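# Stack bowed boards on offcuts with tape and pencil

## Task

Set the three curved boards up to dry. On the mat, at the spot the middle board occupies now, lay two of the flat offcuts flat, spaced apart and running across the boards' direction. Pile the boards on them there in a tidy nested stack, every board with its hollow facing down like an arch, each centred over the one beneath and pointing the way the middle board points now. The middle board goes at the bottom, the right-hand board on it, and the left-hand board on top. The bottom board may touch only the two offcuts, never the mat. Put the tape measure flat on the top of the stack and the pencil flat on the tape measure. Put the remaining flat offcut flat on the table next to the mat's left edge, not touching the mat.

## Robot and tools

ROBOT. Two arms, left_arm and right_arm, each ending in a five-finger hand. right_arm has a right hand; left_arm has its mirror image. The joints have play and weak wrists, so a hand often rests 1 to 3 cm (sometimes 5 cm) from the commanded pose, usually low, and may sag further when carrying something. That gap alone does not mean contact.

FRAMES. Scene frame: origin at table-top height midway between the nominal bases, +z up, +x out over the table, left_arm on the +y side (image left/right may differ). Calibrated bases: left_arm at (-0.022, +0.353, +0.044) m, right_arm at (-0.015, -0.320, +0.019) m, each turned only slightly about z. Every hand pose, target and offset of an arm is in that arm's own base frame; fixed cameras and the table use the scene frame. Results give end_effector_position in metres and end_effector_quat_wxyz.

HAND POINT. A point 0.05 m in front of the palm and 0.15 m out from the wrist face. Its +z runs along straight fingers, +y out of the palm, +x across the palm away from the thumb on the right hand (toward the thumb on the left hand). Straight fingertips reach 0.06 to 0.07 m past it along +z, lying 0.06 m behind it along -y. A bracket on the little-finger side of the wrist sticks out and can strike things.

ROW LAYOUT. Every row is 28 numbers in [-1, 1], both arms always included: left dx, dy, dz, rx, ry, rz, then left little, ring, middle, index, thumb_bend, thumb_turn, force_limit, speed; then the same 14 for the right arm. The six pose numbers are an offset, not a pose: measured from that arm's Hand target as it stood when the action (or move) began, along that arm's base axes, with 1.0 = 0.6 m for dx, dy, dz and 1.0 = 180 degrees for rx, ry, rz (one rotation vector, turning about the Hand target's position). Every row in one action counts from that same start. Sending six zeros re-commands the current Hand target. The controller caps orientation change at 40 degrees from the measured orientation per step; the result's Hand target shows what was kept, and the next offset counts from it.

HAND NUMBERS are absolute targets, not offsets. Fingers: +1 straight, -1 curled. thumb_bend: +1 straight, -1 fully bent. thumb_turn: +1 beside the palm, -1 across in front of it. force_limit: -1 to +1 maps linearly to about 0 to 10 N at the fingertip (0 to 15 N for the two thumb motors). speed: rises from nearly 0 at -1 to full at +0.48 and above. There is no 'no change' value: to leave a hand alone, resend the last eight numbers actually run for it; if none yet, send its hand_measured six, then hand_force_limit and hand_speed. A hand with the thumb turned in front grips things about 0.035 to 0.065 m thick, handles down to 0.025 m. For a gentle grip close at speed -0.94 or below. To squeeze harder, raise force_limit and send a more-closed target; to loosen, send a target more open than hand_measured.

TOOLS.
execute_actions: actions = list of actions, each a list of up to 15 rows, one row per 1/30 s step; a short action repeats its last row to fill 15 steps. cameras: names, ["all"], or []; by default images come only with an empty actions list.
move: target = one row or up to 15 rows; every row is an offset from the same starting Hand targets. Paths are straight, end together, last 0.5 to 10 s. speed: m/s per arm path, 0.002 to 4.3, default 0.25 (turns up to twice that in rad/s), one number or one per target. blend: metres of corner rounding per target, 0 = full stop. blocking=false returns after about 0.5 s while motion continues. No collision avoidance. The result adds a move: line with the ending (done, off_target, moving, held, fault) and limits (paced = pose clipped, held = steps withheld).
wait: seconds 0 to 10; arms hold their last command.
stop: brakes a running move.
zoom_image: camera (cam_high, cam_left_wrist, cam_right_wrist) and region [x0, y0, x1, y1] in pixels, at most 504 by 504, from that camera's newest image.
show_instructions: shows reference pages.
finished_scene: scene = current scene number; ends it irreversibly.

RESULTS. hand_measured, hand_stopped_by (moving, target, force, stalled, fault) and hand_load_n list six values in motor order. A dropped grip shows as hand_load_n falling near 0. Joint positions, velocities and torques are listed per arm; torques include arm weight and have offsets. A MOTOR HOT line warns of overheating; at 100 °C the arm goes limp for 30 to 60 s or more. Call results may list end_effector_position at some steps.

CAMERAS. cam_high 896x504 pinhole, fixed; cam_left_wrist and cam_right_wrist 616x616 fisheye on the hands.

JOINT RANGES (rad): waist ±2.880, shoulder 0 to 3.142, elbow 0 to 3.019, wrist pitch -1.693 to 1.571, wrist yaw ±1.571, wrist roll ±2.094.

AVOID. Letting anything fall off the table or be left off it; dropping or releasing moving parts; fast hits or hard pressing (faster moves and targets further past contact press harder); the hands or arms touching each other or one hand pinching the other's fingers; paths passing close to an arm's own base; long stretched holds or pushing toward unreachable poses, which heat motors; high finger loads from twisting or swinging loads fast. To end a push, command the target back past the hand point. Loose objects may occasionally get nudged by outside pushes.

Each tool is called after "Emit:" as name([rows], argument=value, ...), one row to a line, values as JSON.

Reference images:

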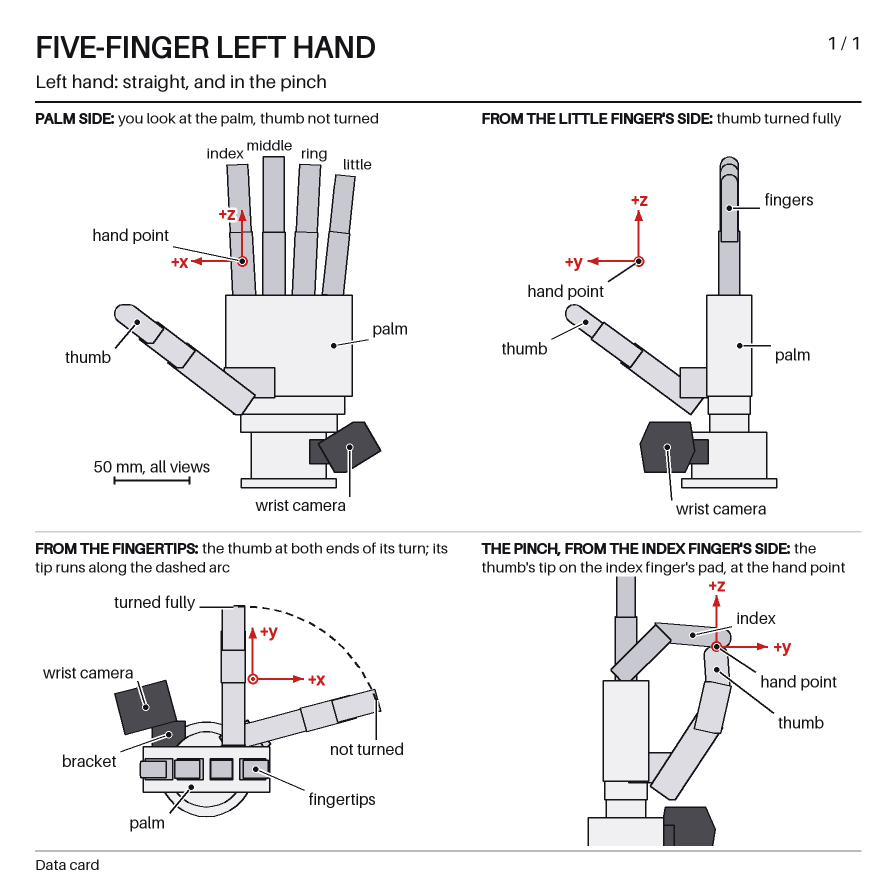

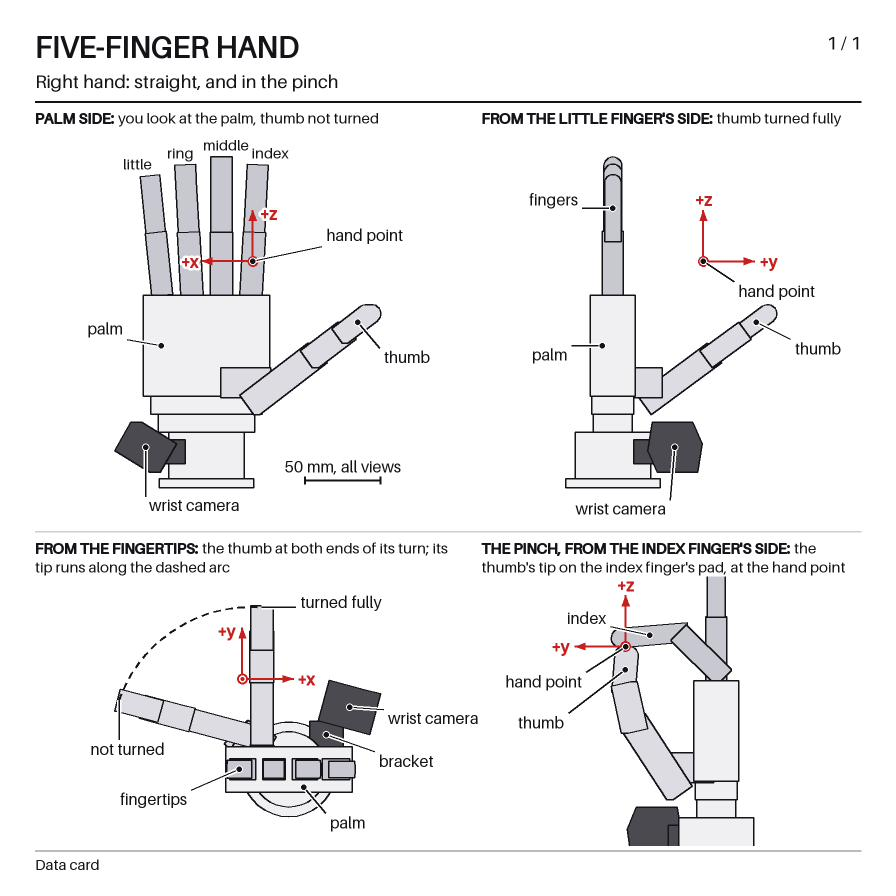

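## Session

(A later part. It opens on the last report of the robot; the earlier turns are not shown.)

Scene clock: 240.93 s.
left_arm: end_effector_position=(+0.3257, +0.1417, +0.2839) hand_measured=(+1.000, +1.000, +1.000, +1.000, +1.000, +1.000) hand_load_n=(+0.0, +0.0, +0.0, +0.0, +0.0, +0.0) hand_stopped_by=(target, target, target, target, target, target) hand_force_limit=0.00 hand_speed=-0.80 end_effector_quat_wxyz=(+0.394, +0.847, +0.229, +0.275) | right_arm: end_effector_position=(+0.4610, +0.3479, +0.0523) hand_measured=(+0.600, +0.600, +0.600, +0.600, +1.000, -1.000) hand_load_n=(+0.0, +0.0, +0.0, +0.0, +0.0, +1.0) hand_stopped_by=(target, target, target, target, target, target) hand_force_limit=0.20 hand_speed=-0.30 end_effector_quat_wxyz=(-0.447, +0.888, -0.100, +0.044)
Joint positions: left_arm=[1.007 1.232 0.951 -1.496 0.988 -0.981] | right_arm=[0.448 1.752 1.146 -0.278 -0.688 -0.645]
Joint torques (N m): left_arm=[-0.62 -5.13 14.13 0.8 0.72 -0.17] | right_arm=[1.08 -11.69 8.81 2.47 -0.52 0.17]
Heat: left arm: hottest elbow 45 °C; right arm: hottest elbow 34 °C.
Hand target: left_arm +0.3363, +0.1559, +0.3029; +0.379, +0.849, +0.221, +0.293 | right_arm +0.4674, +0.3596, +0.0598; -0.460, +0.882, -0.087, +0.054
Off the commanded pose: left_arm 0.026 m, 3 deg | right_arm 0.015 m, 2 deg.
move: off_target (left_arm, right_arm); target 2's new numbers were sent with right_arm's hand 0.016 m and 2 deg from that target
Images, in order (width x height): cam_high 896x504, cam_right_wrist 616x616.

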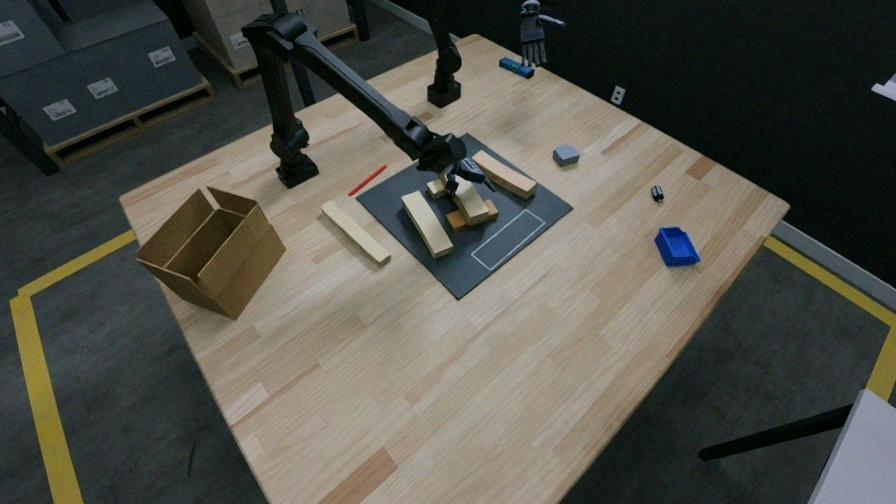

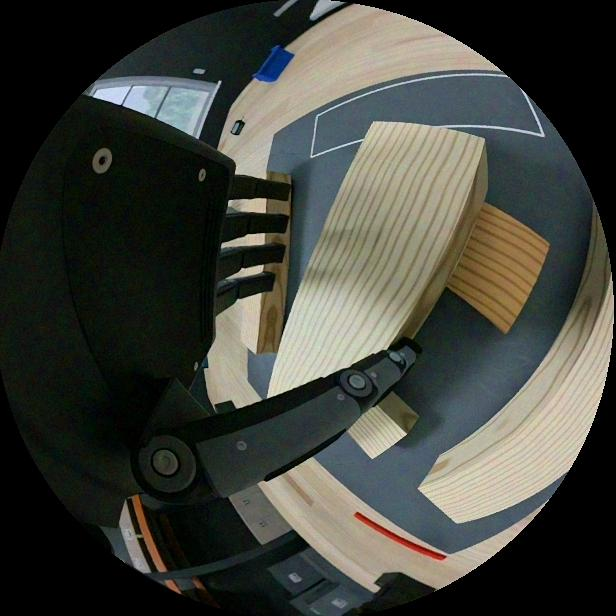

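Emit:
move([
  [0,0,0,0,0,0,1,1,1,1,1,1,0,-0.8,0.01,-0.01,0.1,0,0,0,0.7,0.7,0.7,0.7,1,-1,0.2,-0.3],
  [0,0,0,0,0,0,1,1,1,1,1,1,0,-0.8,0.0,-0.2,0.3,0,0,0,0.7,0.7,0.7,0.7,1,-1,0.2,-0.3],
], speed=[0.06,0.2], cameras=["cam_high","cam_right_wrist"])

Emit:
zoom_image(camera="cam_high", region=[380, 130, 520, 270])

Emit:
zoom_image(camera="cam_right_wrist", region=[250, 100, 550, 400])

Scene clock: 245.13 s.
left_arm: end_effector_position=(+0.3257, +0.1417, +0.2839) hand_measured=(+1.000, +1.000, +1.000, +1.000, +1.000, +1.000) hand_load_n=(+0.0, +0.0, +0.0, +0.0, +0.0, +0.0) hand_stopped_by=(target, target, target, target, target, target) hand_force_limit=0.00 hand_speed=-0.80 end_effector_quat_wxyz=(+0.394, +0.847, +0.229, +0.275) | right_arm: end_effector_position=(+0.4502, +0.2383, +0.2033) hand_measured=(+0.700, +0.700, +0.700, +0.700, +1.000, -1.000) hand_load_n=(+0.0, +0.0, +0.0, +0.0, +0.0, +0.0) hand_stopped_by=(target, target, target, target, target, target) hand_force_limit=0.20 hand_speed=-0.30 end_effector_quat_wxyz=(-0.445, +0.889, -0.109, +0.019)
Joint positions: left_arm=[1.007 1.232 0.951 -1.496 0.988 -0.981] | right_arm=[0.241 1.523 1.312 -0.879 -0.823 -0.873]
Joint torques (N m): left_arm=[-0.21 -5.19 13.97 0.88 0.74 -0.22] | right_arm=[-0.21 -11.58 13.9 0.66 -0.61 -0.02]
Heat: left arm: hottest elbow 45 °C; right arm: hottest elbow 34 °C.
Hand target: left_arm +0.3363, +0.1559, +0.3029; +0.379, +0.849, +0.221, +0.293 | right_arm +0.4674, +0.2396, +0.2398; -0.460, +0.882, -0.087, +0.054
Off the commanded pose: left_arm 0.026 m, 3 deg | right_arm 0.040 m, 5 deg.
move: off_target (left_arm, right_arm)
Images, in order (width x height): cam_high 896x504, cam_right_wrist 616x616.

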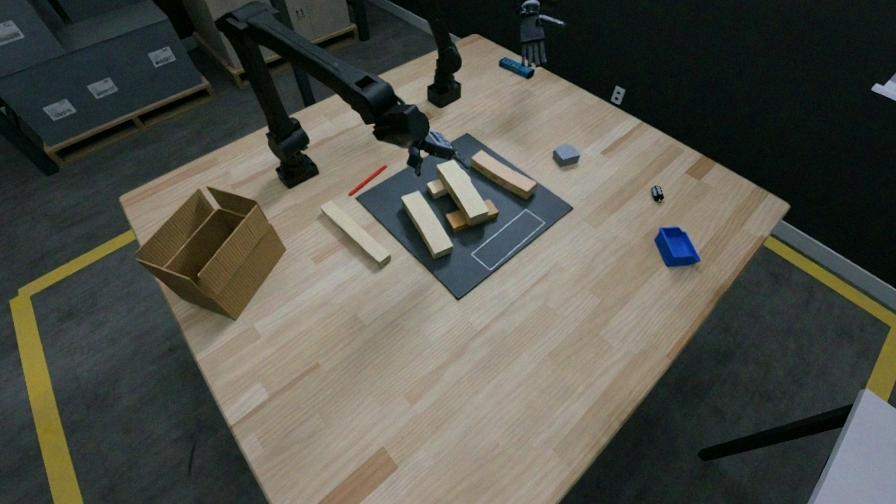

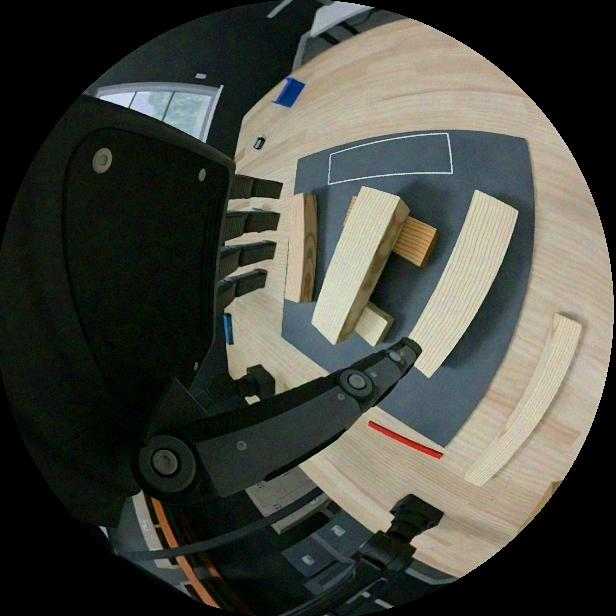

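Scaled by 3.600 from the camera's 896x504 image, which has a finer 1280x720 frame.

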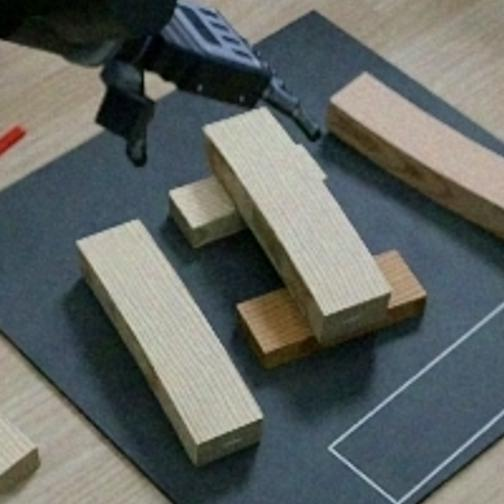

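Scaled by 1.680 from the camera's 616x616 image, which has a finer 880x880 frame.

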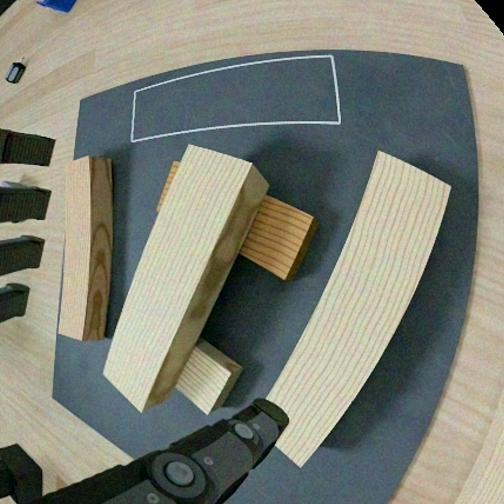

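Emit:
move([
  [0,0,0,0,0,0,1,1,1,1,1,1,0,-0.8,-0.0085,-0.0593,-0.1,-0.0186,0.0098,-0.0267,1,0.4,0.4,0.4,1,-1,0.2,0],
  [0,0,0,0,0,0,1,1,1,1,1,1,0,-0.8,-0.0085,-0.0593,-0.28,-0.0186,0.0098,-0.0267,1,0.4,0.4,0.4,1,-1,0.2,0],
], speed=[0.15,0.12], cameras=["cam_high","cam_right_wrist"])

Emit:
zoom_image(camera="cam_high", region=[380, 130, 520, 270])

Scene clock: 252.20 s.
left_arm: end_effector_position=(+0.3257, +0.1417, +0.2839) hand_measured=(+1.000, +1.000, +1.000, +1.000, +1.000, +1.000) hand_load_n=(+0.0, +0.0, +0.0, +0.0, +0.0, +0.0) hand_stopped_by=(target, target, target, target, target, target) hand_force_limit=0.00 hand_speed=-0.80 end_effector_quat_wxyz=(+0.394, +0.847, +0.229, +0.275) | right_arm: end_effector_position=(+0.4501, +0.2068, +0.0686) hand_measured=(+1.000, +0.400, +0.400, +0.400, +1.000, -1.000) hand_load_n=(+0.0, +0.0, +0.0, +0.0, +0.0, +0.0) hand_stopped_by=(target, target, target, target, target, target) hand_force_limit=0.20 hand_speed=0.00 end_effector_quat_wxyz=(-0.425, +0.894, -0.136, +0.045)
Joint positions: left_arm=[1.007 1.232 0.951 -1.496 0.988 -0.981] | right_arm=[0.195 1.611 1.048 -0.52 -0.77 -0.873]
Joint torques (N m): left_arm=[-0.5 -5.25 14.08 0.88 0.72 -0.2] | right_arm=[-0.44 -9.88 8.5 1.83 -0.29 0.04]
Heat: left arm: hottest elbow 45 °C; right arm: hottest elbow 34 °C.
Hand target: left_arm +0.3363, +0.1559, +0.3029; +0.379, +0.849, +0.221, +0.293 | right_arm +0.4623, +0.2040, +0.0718; -0.430, +0.892, -0.130, +0.062
Off the commanded pose: left_arm 0.026 m, 3 deg | right_arm 0.013 m, 2 deg.
move: off_target (left_arm, right_arm)
Images, in order (width x height): cam_high 896x504, cam_right_wrist 616x616.

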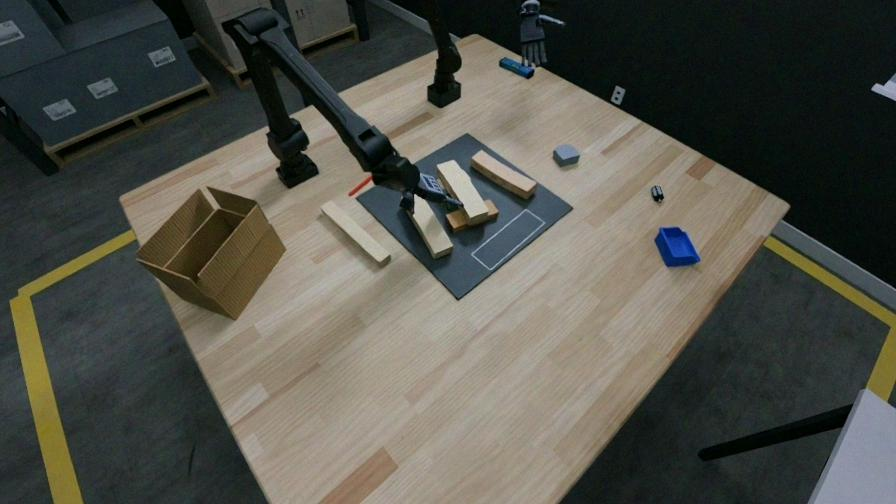

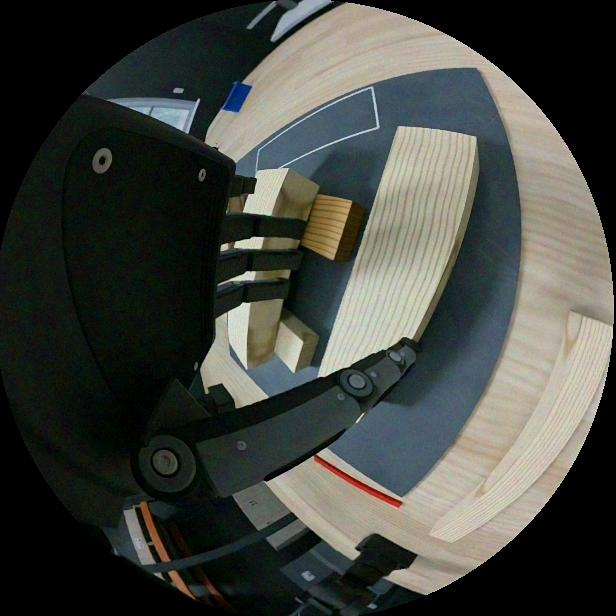

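Scaled by 3.600 from the camera's 896x504 image, which has a finer 1280x720 frame.

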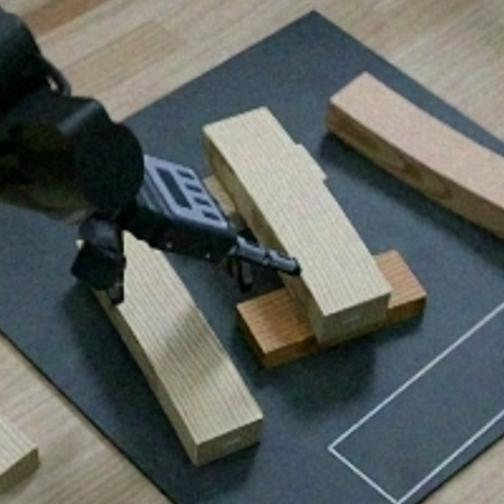

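Emit:
move([
  [0,0,0,0,0,0,1,1,1,1,1,1,0,-0.8,0.013,-0.025,0.01,0,0,0,-1,0.4,0.4,0.4,1,-1,0.2,0],
], speed=[0.1], cameras=["cam_high","cam_right_wrist"])

Emit:
zoom_image(camera="cam_high", region=[380, 130, 520, 270])

Scene clock: 255.20 s.
left_arm: end_effector_position=(+0.3257, +0.1417, +0.2839) hand_measured=(+1.000, +1.000, +1.000, +1.000, +1.000, +1.000) hand_load_n=(+0.0, +0.0, +0.0, +0.0, +0.0, +0.0) hand_stopped_by=(target, target, target, target, target, target) hand_force_limit=0.00 hand_speed=-0.80 end_effector_quat_wxyz=(+0.394, +0.847, +0.229, +0.275) | right_arm: end_effector_position=(+0.4518, +0.1927, +0.0674) hand_measured=(-1.000, +0.400, +0.400, +0.400, +1.000, -1.000) hand_load_n=(+0.5, +0.0, +0.0, +0.0, +0.0, +0.0) hand_stopped_by=(target, target, target, target, target, target) hand_force_limit=0.20 hand_speed=0.00 end_effector_quat_wxyz=(-0.424, +0.894, -0.136, +0.047)
Joint positions: left_arm=[1.007 1.232 0.951 -1.496 0.988 -0.981] | right_arm=[0.166 1.611 1.048 -0.543 -0.779 -0.91]
Joint torques (N m): left_arm=[-0.44 -5.19 14.06 0.87 0.72 -0.21] | right_arm=[-0.56 -9.47 11.06 0.69 -0.59 -0.02]
Heat: left arm: hottest elbow 45 °C; right arm: hottest elbow 34 °C.
Hand target: left_arm +0.3363, +0.1559, +0.3029; +0.379, +0.849, +0.221, +0.293 | right_arm +0.4701, +0.1890, +0.0778; -0.430, +0.892, -0.130, +0.062
Off the commanded pose: left_arm 0.026 m, 3 deg | right_arm 0.021 m, 2 deg.
move: off_target (left_arm, right_arm)
Images, in order (width x height): cam_high 896x504, cam_right_wrist 616x616.

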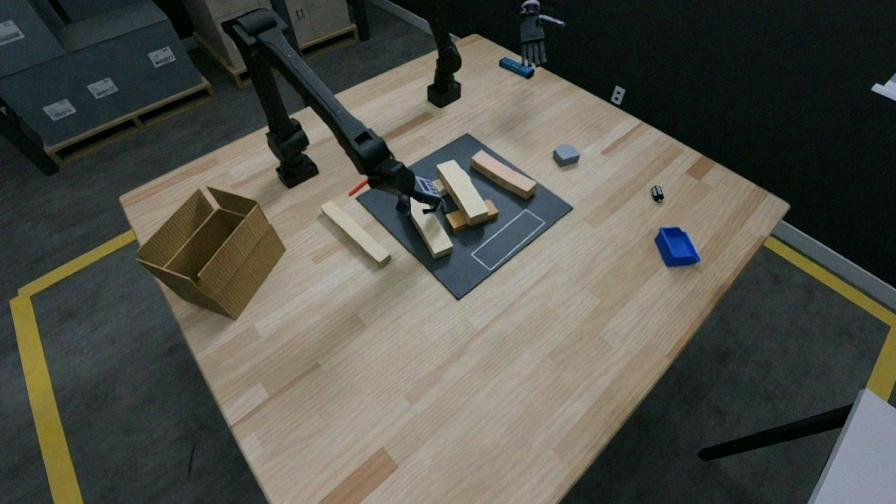

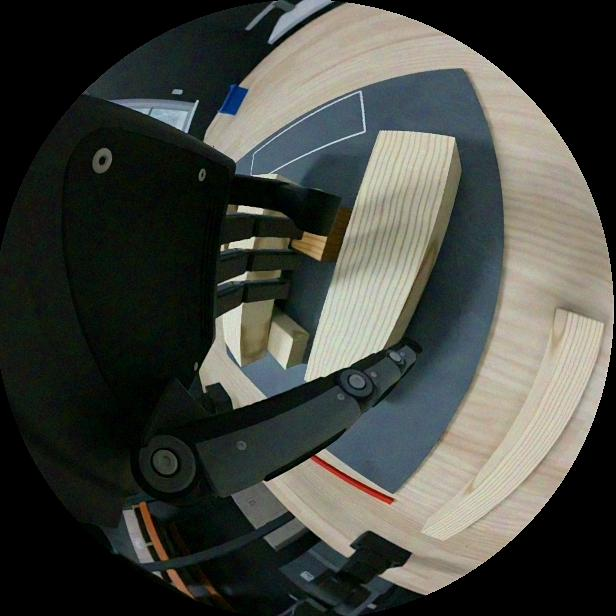

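Scaled by 3.600 from the camera's 896x504 image, which has a finer 1280x720 frame.

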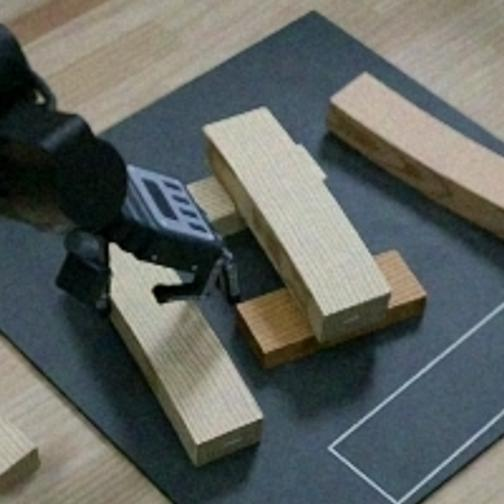

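Emit:
move([
  [0,0,0,0,0,0,1,1,1,1,1,1,0,-0.8,-0.035,0.008,-0.045,0,0,0,-1,0.4,0.4,0.4,1,-1,0.2,0],
], speed=[0.1], cameras=["cam_high","cam_right_wrist"])

Emit:
zoom_image(camera="cam_high", region=[380, 160, 480, 260])

Scene clock: 257.80 s.
left_arm: end_effector_position=(+0.3257, +0.1417, +0.2839) hand_measured=(+1.000, +1.000, +1.000, +1.000, +1.000, +1.000) hand_load_n=(+0.0, +0.0, +0.0, +0.0, +0.0, +0.0) hand_stopped_by=(target, target, target, target, target, target) hand_force_limit=0.00 hand_speed=-0.80 end_effector_quat_wxyz=(+0.394, +0.847, +0.229, +0.275) | right_arm: end_effector_position=(+0.4410, +0.1909, +0.0480) hand_measured=(-1.000, +0.400, +0.400, +0.400, +1.000, -1.000) hand_load_n=(+0.0, +0.0, +0.0, +0.0, +0.0, +0.0) hand_stopped_by=(target, target, target, target, target, target) hand_force_limit=0.20 hand_speed=0.00 end_effector_quat_wxyz=(-0.425, +0.894, -0.134, +0.052)
Joint positions: left_arm=[1.007 1.232 0.951 -1.496 0.988 -0.981] | right_arm=[0.166 1.611 0.985 -0.47 -0.779 -0.91]
Joint torques (N m): left_arm=[-0.79 -4.89 14.12 0.95 0.73 -0.17] | right_arm=[0.91 -9.64 7.99 1.81 -0.31 0.19]
Heat: left arm: hottest elbow 45 °C; right arm: hottest elbow 34 °C.
Hand target: left_arm +0.3363, +0.1559, +0.3029; +0.379, +0.849, +0.221, +0.293 | right_arm +0.4491, +0.1938, +0.0508; -0.430, +0.892, -0.130, +0.062
Off the commanded pose: left_arm 0.026 m, 3 deg | right_arm 0.009 m, 1 deg.
move: off_target (left_arm)
Images, in order (width x height): cam_high 896x504, cam_right_wrist 616x616.

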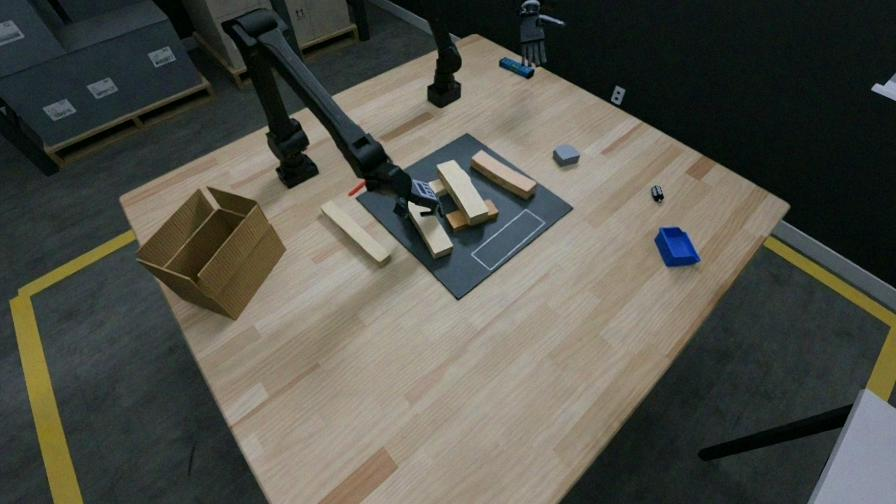

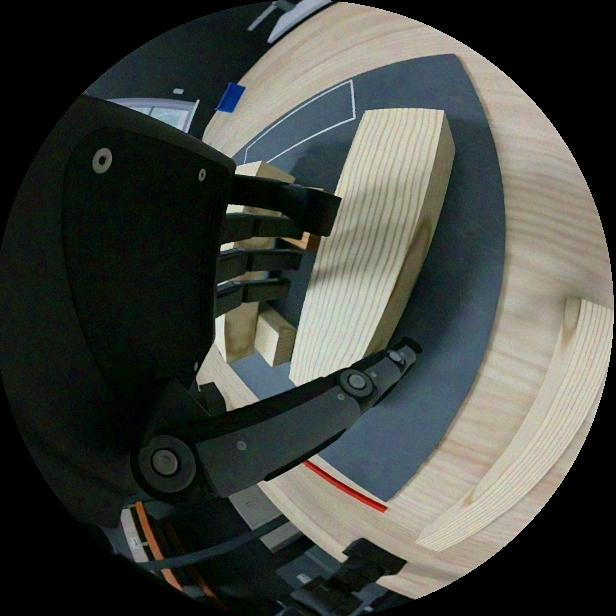

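Scaled by 5.040 from the camera's 896x504 image, which has a finer 1280x720 frame.

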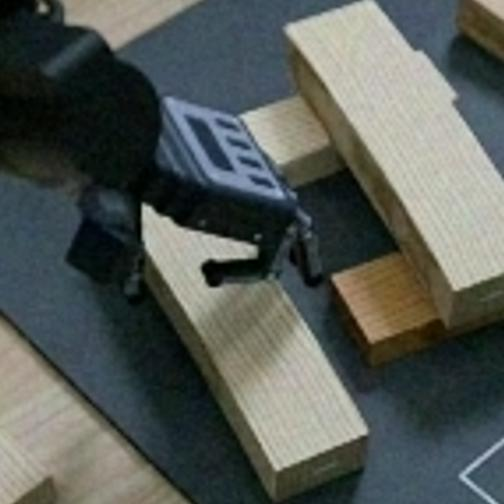

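Emit:
move([
  [0,0,0,0,0,0,1,1,1,1,1,1,0,-0.8,0.0,0.006,-0.045,0,0,0,-1,0.4,0.4,0.4,1,-1,0.2,0],
  [0,0,0,0,0,0,1,1,1,1,1,1,0,-0.8,0.0,0.006,-0.045,0,0,0,-1,-0.25,-0.25,-0.25,1,-1,-0.15,-0.85],
  [0,0,0,0,0,0,1,1,1,1,1,1,0,-0.8,0.0,0.006,-0.045,0,0,0,-1,-0.25,-0.25,-0.25,0.6,-1,0.7,-0.85],
], speed=[0.08,0.08,0.08], cameras=["cam_high","cam_right_wrist"])

Emit:
zoom_image(camera="cam_high", region=[380, 160, 480, 260])

Scene clock: 262.47 s.
left_arm: end_effector_position=(+0.3257, +0.1417, +0.2839) hand_measured=(+1.000, +1.000, +1.000, +1.000, +1.000, +1.000) hand_load_n=(+0.0, +0.0, +0.0, +0.0, +0.0, +0.0) hand_stopped_by=(target, target, target, target, target, target) hand_force_limit=0.00 hand_speed=-0.80 end_effector_quat_wxyz=(+0.394, +0.847, +0.229, +0.275) | right_arm: end_effector_position=(+0.4440, +0.1960, +0.0221) hand_measured=(-1.000, +0.016, +0.152, +0.016, +0.962, -1.000) hand_load_n=(+0.0, +9.0, +0.0, +10.5, +13.0, +2.0) hand_stopped_by=(target, force, force, force, force, target) hand_force_limit=0.70 hand_speed=-0.85 end_effector_quat_wxyz=(-0.428, +0.893, -0.125, +0.060)
Joint positions: left_arm=[1.007 1.232 0.951 -1.496 0.988 -0.981] | right_arm=[0.176 1.657 0.956 -0.371 -0.776 -0.91]
Joint torques (N m): left_arm=[-0.5 -5.3 14.04 0.8 0.71 -0.18] | right_arm=[0.67 -9.64 7.72 1.22 -0.24 0.21]
Heat: left arm: hottest elbow 45 °C; right arm: hottest elbow 33 °C.
Hand target: left_arm +0.3363, +0.1559, +0.3029; +0.379, +0.849, +0.221, +0.293 | right_arm +0.4490, +0.1974, +0.0239; -0.430, +0.892, -0.129, +0.062
Off the commanded pose: left_arm 0.026 m, 3 deg | right_arm 0.006 m, 1 deg.
move: off_target (left_arm)
Images, in order (width x height): cam_high 896x504, cam_right_wrist 616x616.

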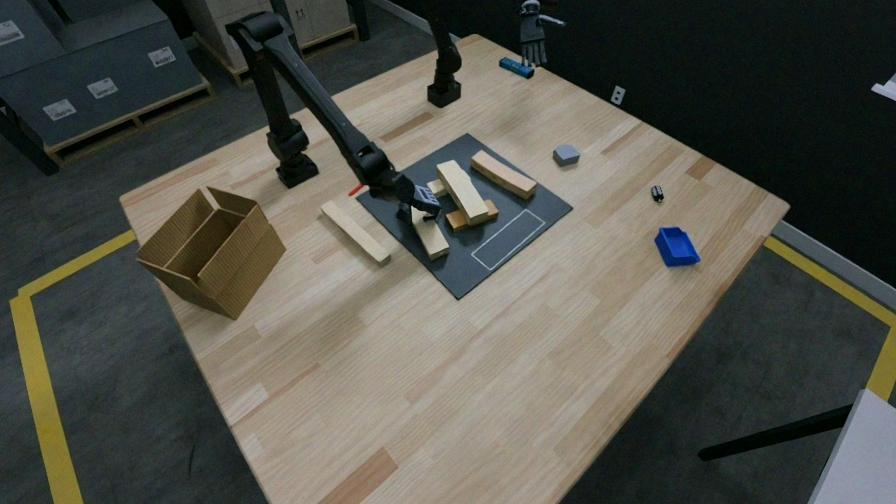

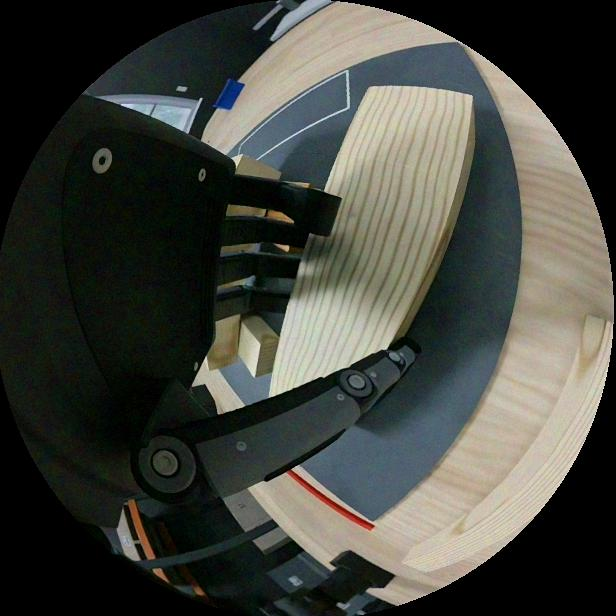

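Scaled by 5.040 from the camera's 896x504 image, which has a finer 1280x720 frame.

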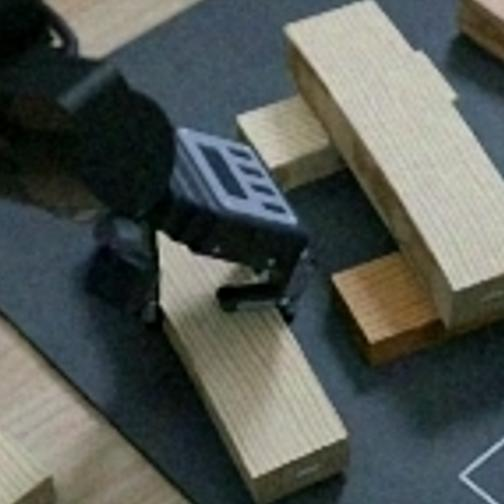

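Emit:
move([
  [0,0,0,0,0,0,1,1,1,1,1,1,0,-0.8,0.01,0.01,0.28,0.008,-0.02,0,-1,-0.25,-0.25,-0.25,0.6,-1,0.7,-0.85],
  [0,0,0,0,0,0,1,1,1,1,1,1,0,-0.8,0.005,0.298,0.31,0.016,-0.0255,0,-1,-0.25,-0.25,-0.25,0.6,-1,0.7,-0.85],
], speed=[0.08,0.12], blend=[0.01,0], cameras=["cam_high","cam_right_wrist"])

Emit:
zoom_image(camera="cam_high", region=[390, 110, 530, 250])

Scene clock: 273.27 s.
left_arm: end_effector_position=(+0.3257, +0.1417, +0.2839) hand_measured=(+1.000, +1.000, +1.000, +1.000, +1.000, +1.000) hand_load_n=(+0.0, +0.0, +0.0, +0.0, +0.0, +0.0) hand_stopped_by=(target, target, target, target, target, target) hand_force_limit=0.00 hand_speed=-0.80 end_effector_quat_wxyz=(+0.394, +0.847, +0.229, +0.275) | right_arm: end_effector_position=(+0.4201, +0.3522, +0.1567) hand_measured=(-1.000, +0.016, +0.152, +0.016, +0.962, -1.000) hand_load_n=(+0.0, +8.5, +0.0, +7.5, +12.5, +3.5) hand_stopped_by=(target, force, force, force, force, target) hand_force_limit=0.70 hand_speed=-0.85 end_effector_quat_wxyz=(-0.417, +0.897, -0.134, +0.051)
Joint positions: left_arm=[1.007 1.232 0.951 -1.496 0.988 -0.981] | right_arm=[0.514 1.537 1.199 -0.539 -0.572 -0.549]
Joint torques (N m): left_arm=[-0.32 -5.01 14.05 0.94 0.74 -0.21] | right_arm=[1.2 -11.4 16.25 2.7 -0.3 0.22]
Heat: left arm: hottest elbow 45 °C; right arm: hottest elbow 34 °C.
Hand target: left_arm +0.3363, +0.1559, +0.3029; +0.379, +0.849, +0.221, +0.293 | right_arm +0.4520, +0.3762, +0.2099; -0.457, +0.877, -0.114, +0.094
Off the commanded pose: left_arm 0.026 m, 3 deg | right_arm 0.067 m, 7 deg.
move: off_target (left_arm, right_arm)
Images, in order (width x height): cam_high 896x504, cam_right_wrist 616x616.

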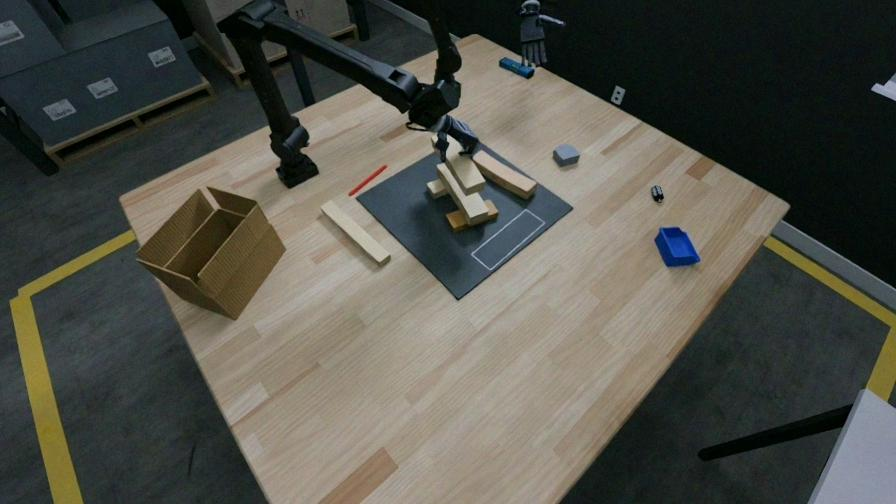

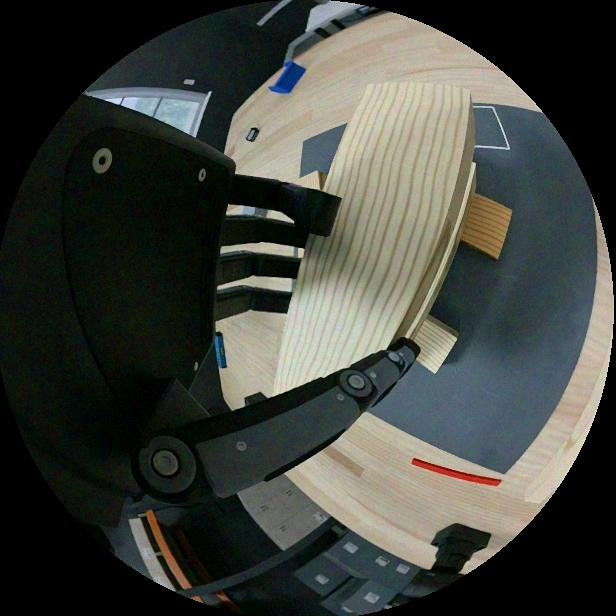

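Scaled by 3.600 from the camera's 896x504 image, which has a finer 1280x720 frame.

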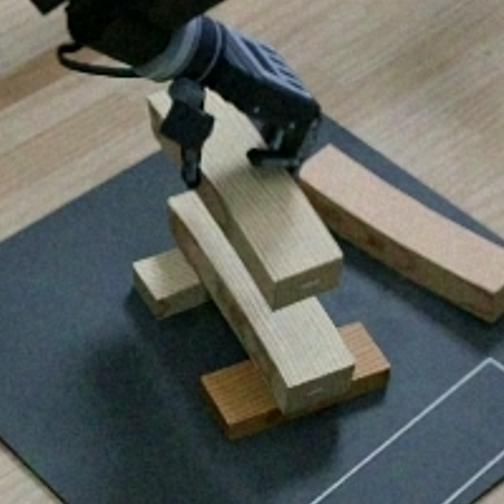

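Emit:
move([
  [0,0,0,0,0,0,1,1,1,1,1,1,0,-0.8,-0.005,0,-0.11,0,0,0,-1,-0.25,-0.25,-0.25,0.6,-1,0.7,-0.85],
], speed=[0.08], cameras=["cam_high","cam_right_wrist"])

Emit:
zoom_image(camera="cam_high", region=[400, 140, 510, 250])

Scene clock: 275.87 s.
left_arm: end_effector_position=(+0.3257, +0.1417, +0.2839) hand_measured=(+1.000, +1.000, +1.000, +1.000, +1.000, +1.000) hand_load_n=(-0.5, +0.0, +0.0, +0.0, +0.0, +0.0) hand_stopped_by=(target, target, target, target, target, target) hand_force_limit=0.00 hand_speed=-0.80 end_effector_quat_wxyz=(+0.394, +0.847, +0.229, +0.275) | right_arm: end_effector_position=(+0.4352, +0.3608, +0.1130) hand_measured=(-1.000, +0.016, +0.152, +0.016, +0.962, -1.000) hand_load_n=(+0.0, +8.0, +0.0, +7.5, +12.0, +3.5) hand_stopped_by=(target, force, force, force, force, target) hand_force_limit=0.70 hand_speed=-0.85 end_effector_quat_wxyz=(-0.430, +0.891, -0.131, +0.066)
Joint positions: left_arm=[1.007 1.232 0.951 -1.496 0.988 -0.981] | right_arm=[0.514 1.604 1.14 -0.365 -0.569 -0.539]
Joint torques (N m): left_arm=[-0.5 -4.78 14.17 0.94 0.73 -0.22] | right_arm=[1.55 -12.4 10.85 2.84 -0.28 0.21]
Heat: left arm: hottest elbow 45 °C; right arm: hottest elbow 34 °C.
Hand target: left_arm +0.3363, +0.1559, +0.3029; +0.379, +0.849, +0.221, +0.293 | right_arm +0.4490, +0.3762, +0.1439; -0.457, +0.877, -0.114, +0.094
Off the commanded pose: left_arm 0.026 m, 3 deg | right_arm 0.037 m, 5 deg.
move: off_target (left_arm, right_arm)
Images, in order (width x height): cam_high 896x504, cam_right_wrist 616x616.

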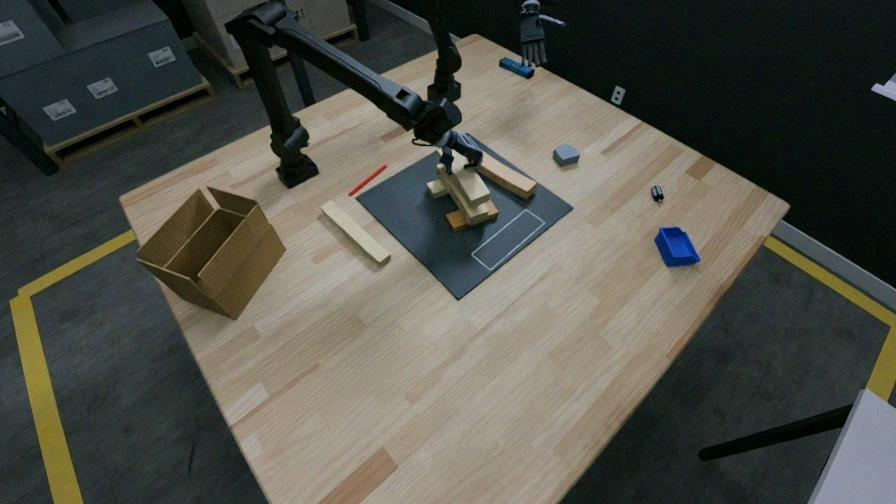

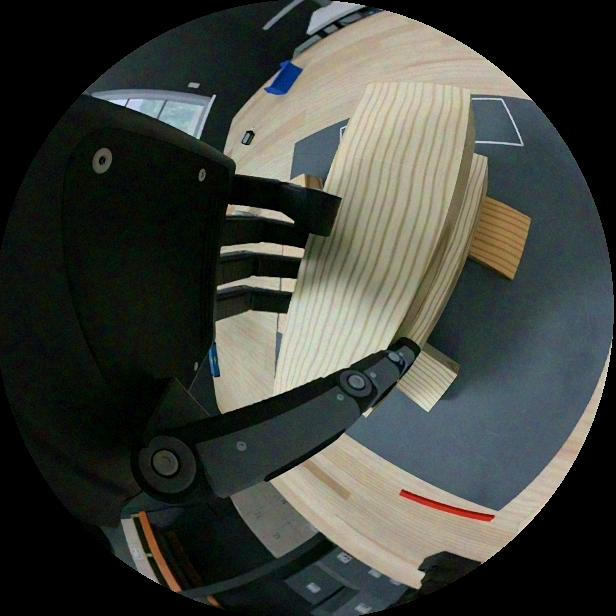

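Scaled by 4.582 from the camera's 896x504 image, which has a finer 1280x720 frame.

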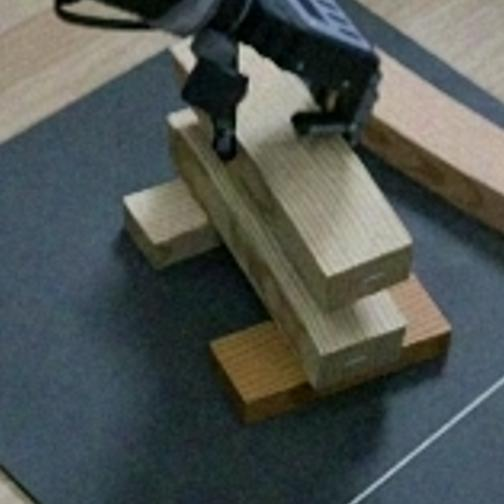

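Emit:
move([
  [0,0,0,0,0,0,1,1,1,1,1,1,0,-0.8,-0.004,0,-0.05,0,0,0,-1,-0.25,-0.25,-0.25,0.6,-1,0.7,-0.85],
], speed=[0.06], cameras=["cam_high","cam_right_wrist"])

Emit:
zoom_image(camera="cam_high", region=[400, 140, 510, 250])

Scene clock: 279.03 s.
left_arm: end_effector_position=(+0.3257, +0.1417, +0.2839) hand_measured=(+1.000, +1.000, +1.000, +1.000, +1.000, +1.000) hand_load_n=(+0.0, +0.0, +0.0, +0.0, +0.0, +0.0) hand_stopped_by=(target, target, target, target, target, target) hand_force_limit=0.00 hand_speed=-0.80 end_effector_quat_wxyz=(+0.394, +0.847, +0.229, +0.275) | right_arm: end_effector_position=(+0.4352, +0.3608, +0.0907) hand_measured=(-1.000, +0.016, +0.152, +0.016, +0.962, -1.000) hand_load_n=(+0.0, +6.0, +0.5, +8.0, +10.5, +2.0) hand_stopped_by=(target, force, force, force, force, target) hand_force_limit=0.70 hand_speed=-0.85 end_effector_quat_wxyz=(-0.434, +0.889, -0.131, +0.071)
Joint positions: left_arm=[1.007 1.232 0.951 -1.496 0.988 -0.981] | right_arm=[0.514 1.627 1.097 -0.284 -0.567 -0.534]
Joint torques (N m): left_arm=[-0.62 -4.84 14.08 0.8 0.7 -0.22] | right_arm=[1.49 -11.93 9.99 2.85 -0.26 0.18]
Heat: left arm: hottest elbow 46 °C; right arm: hottest elbow 35 °C.
Hand target: left_arm +0.3363, +0.1559, +0.3029; +0.379, +0.849, +0.221, +0.293 | right_arm +0.4466, +0.3762, +0.1139; -0.457, +0.877, -0.114, +0.094
Off the commanded pose: left_arm 0.026 m, 3 deg | right_arm 0.030 m, 4 deg.
move: off_target (left_arm, right_arm)
Images, in order (width x height): cam_high 896x504, cam_right_wrist 616x616.

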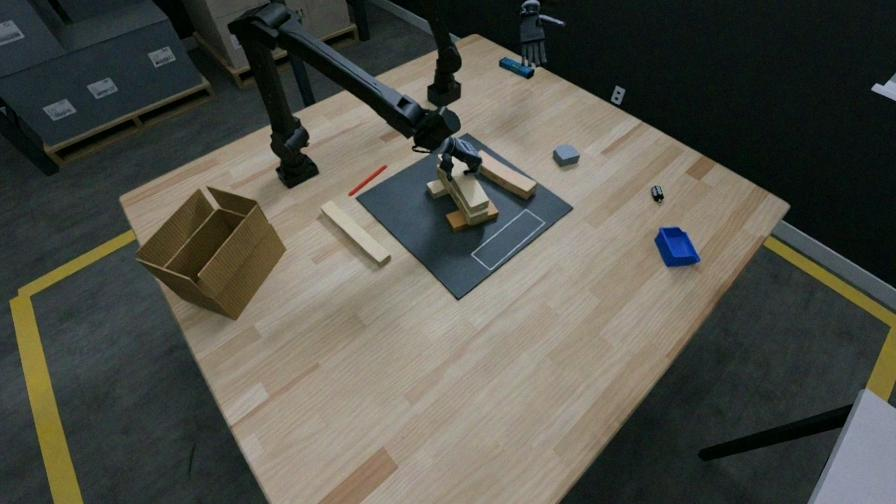

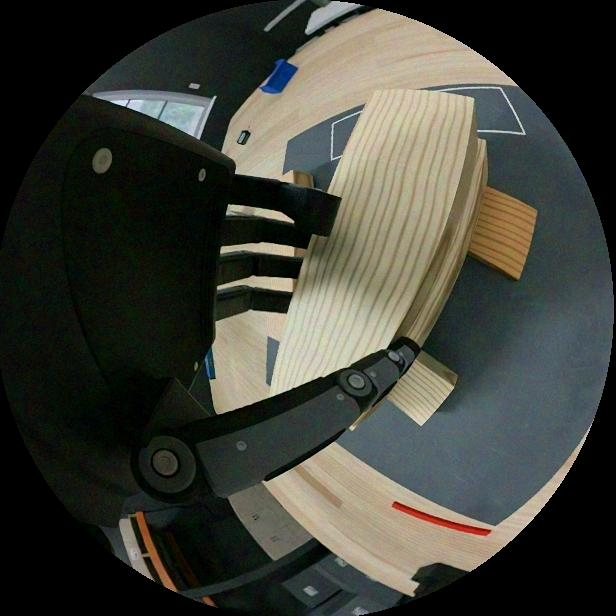

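Scaled by 4.582 from the camera's 896x504 image, which has a finer 1280x720 frame.

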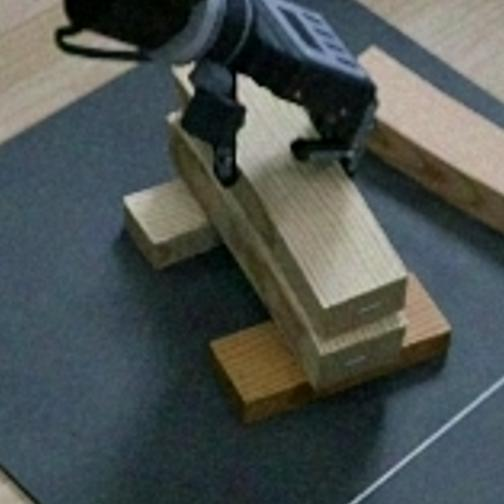

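Emit:
move([
  [0,0,0,0,0,0,1,1,1,1,1,1,0,-0.8,0,0,-0.02,0,0,0,-1,-0.25,-0.25,-0.25,0.6,-1,0.7,-0.85],
], speed=[0.05], cameras=["cam_high","cam_right_wrist"])

Emit:
zoom_image(camera="cam_high", region=[430, 145, 500, 235])

Scene clock: 282.20 s.
left_arm: end_effector_position=(+0.3257, +0.1417, +0.2839) hand_measured=(+1.000, +1.000, +1.000, +1.000, +1.000, +1.000) hand_load_n=(+0.0, +0.0, +0.0, +0.0, +0.0, +0.0) hand_stopped_by=(target, target, target, target, target, target) hand_force_limit=0.00 hand_speed=-0.80 end_effector_quat_wxyz=(+0.394, +0.847, +0.229, +0.275) | right_arm: end_effector_position=(+0.4379, +0.3619, +0.0903) hand_measured=(-1.000, +0.016, +0.152, +0.016, +0.962, -1.000) hand_load_n=(+0.0, +4.5, +0.0, +8.0, +10.0, +2.0) hand_stopped_by=(target, force, force, force, force, target) hand_force_limit=0.70 hand_speed=-0.85 end_effector_quat_wxyz=(-0.440, +0.885, -0.131, +0.078)
Joint positions: left_arm=[1.007 1.232 0.951 -1.496 0.988 -0.981] | right_arm=[0.512 1.627 1.088 -0.253 -0.567 -0.526]
Joint torques (N m): left_arm=[-0.26 -4.78 14.09 0.91 0.72 -0.2] | right_arm=[1.61 -10.7 9.47 2.95 -0.23 0.1]
Heat: left arm: hottest elbow 46 °C; right arm: hottest elbow 34 °C.
Hand target: left_arm +0.3363, +0.1559, +0.3029; +0.379, +0.849, +0.221, +0.293 | right_arm +0.4466, +0.3762, +0.1019; -0.457, +0.877, -0.114, +0.094
Off the commanded pose: left_arm 0.026 m, 3 deg | right_arm 0.020 m, 3 deg.
move: off_target (left_arm, right_arm)
Images, in order (width x height): cam_high 896x504, cam_right_wrist 616x616.

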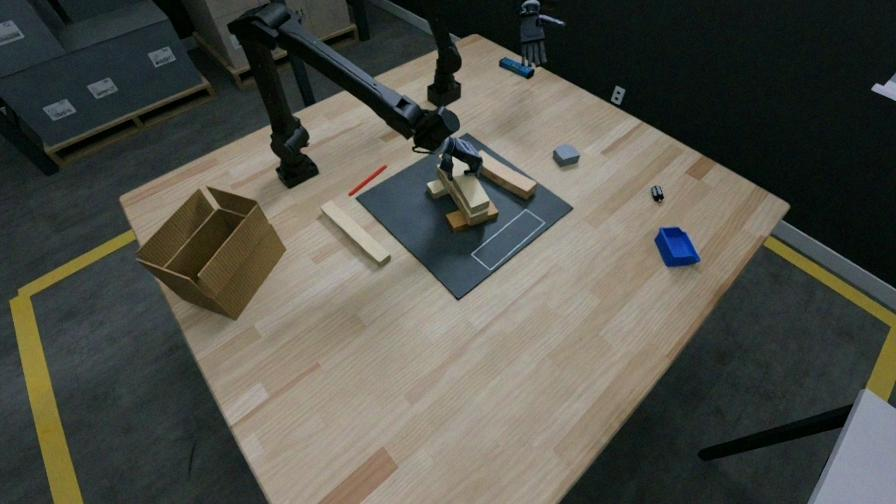

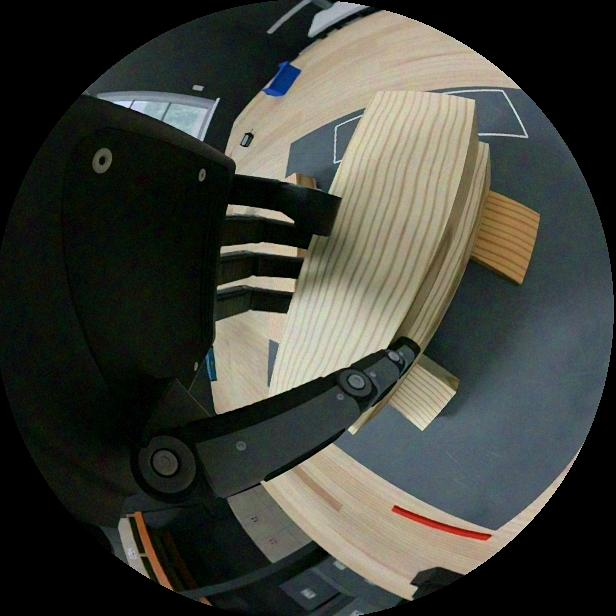

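Scaled by 5.600 from the camera's 896x504 image, which has a finer 1280x720 frame.

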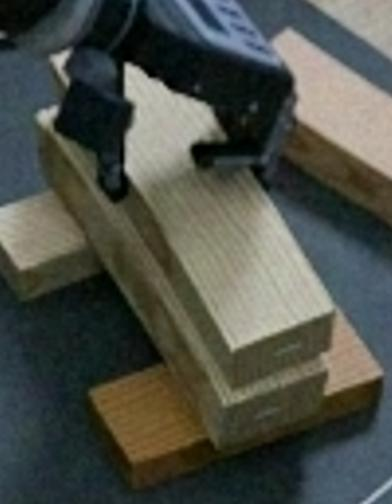

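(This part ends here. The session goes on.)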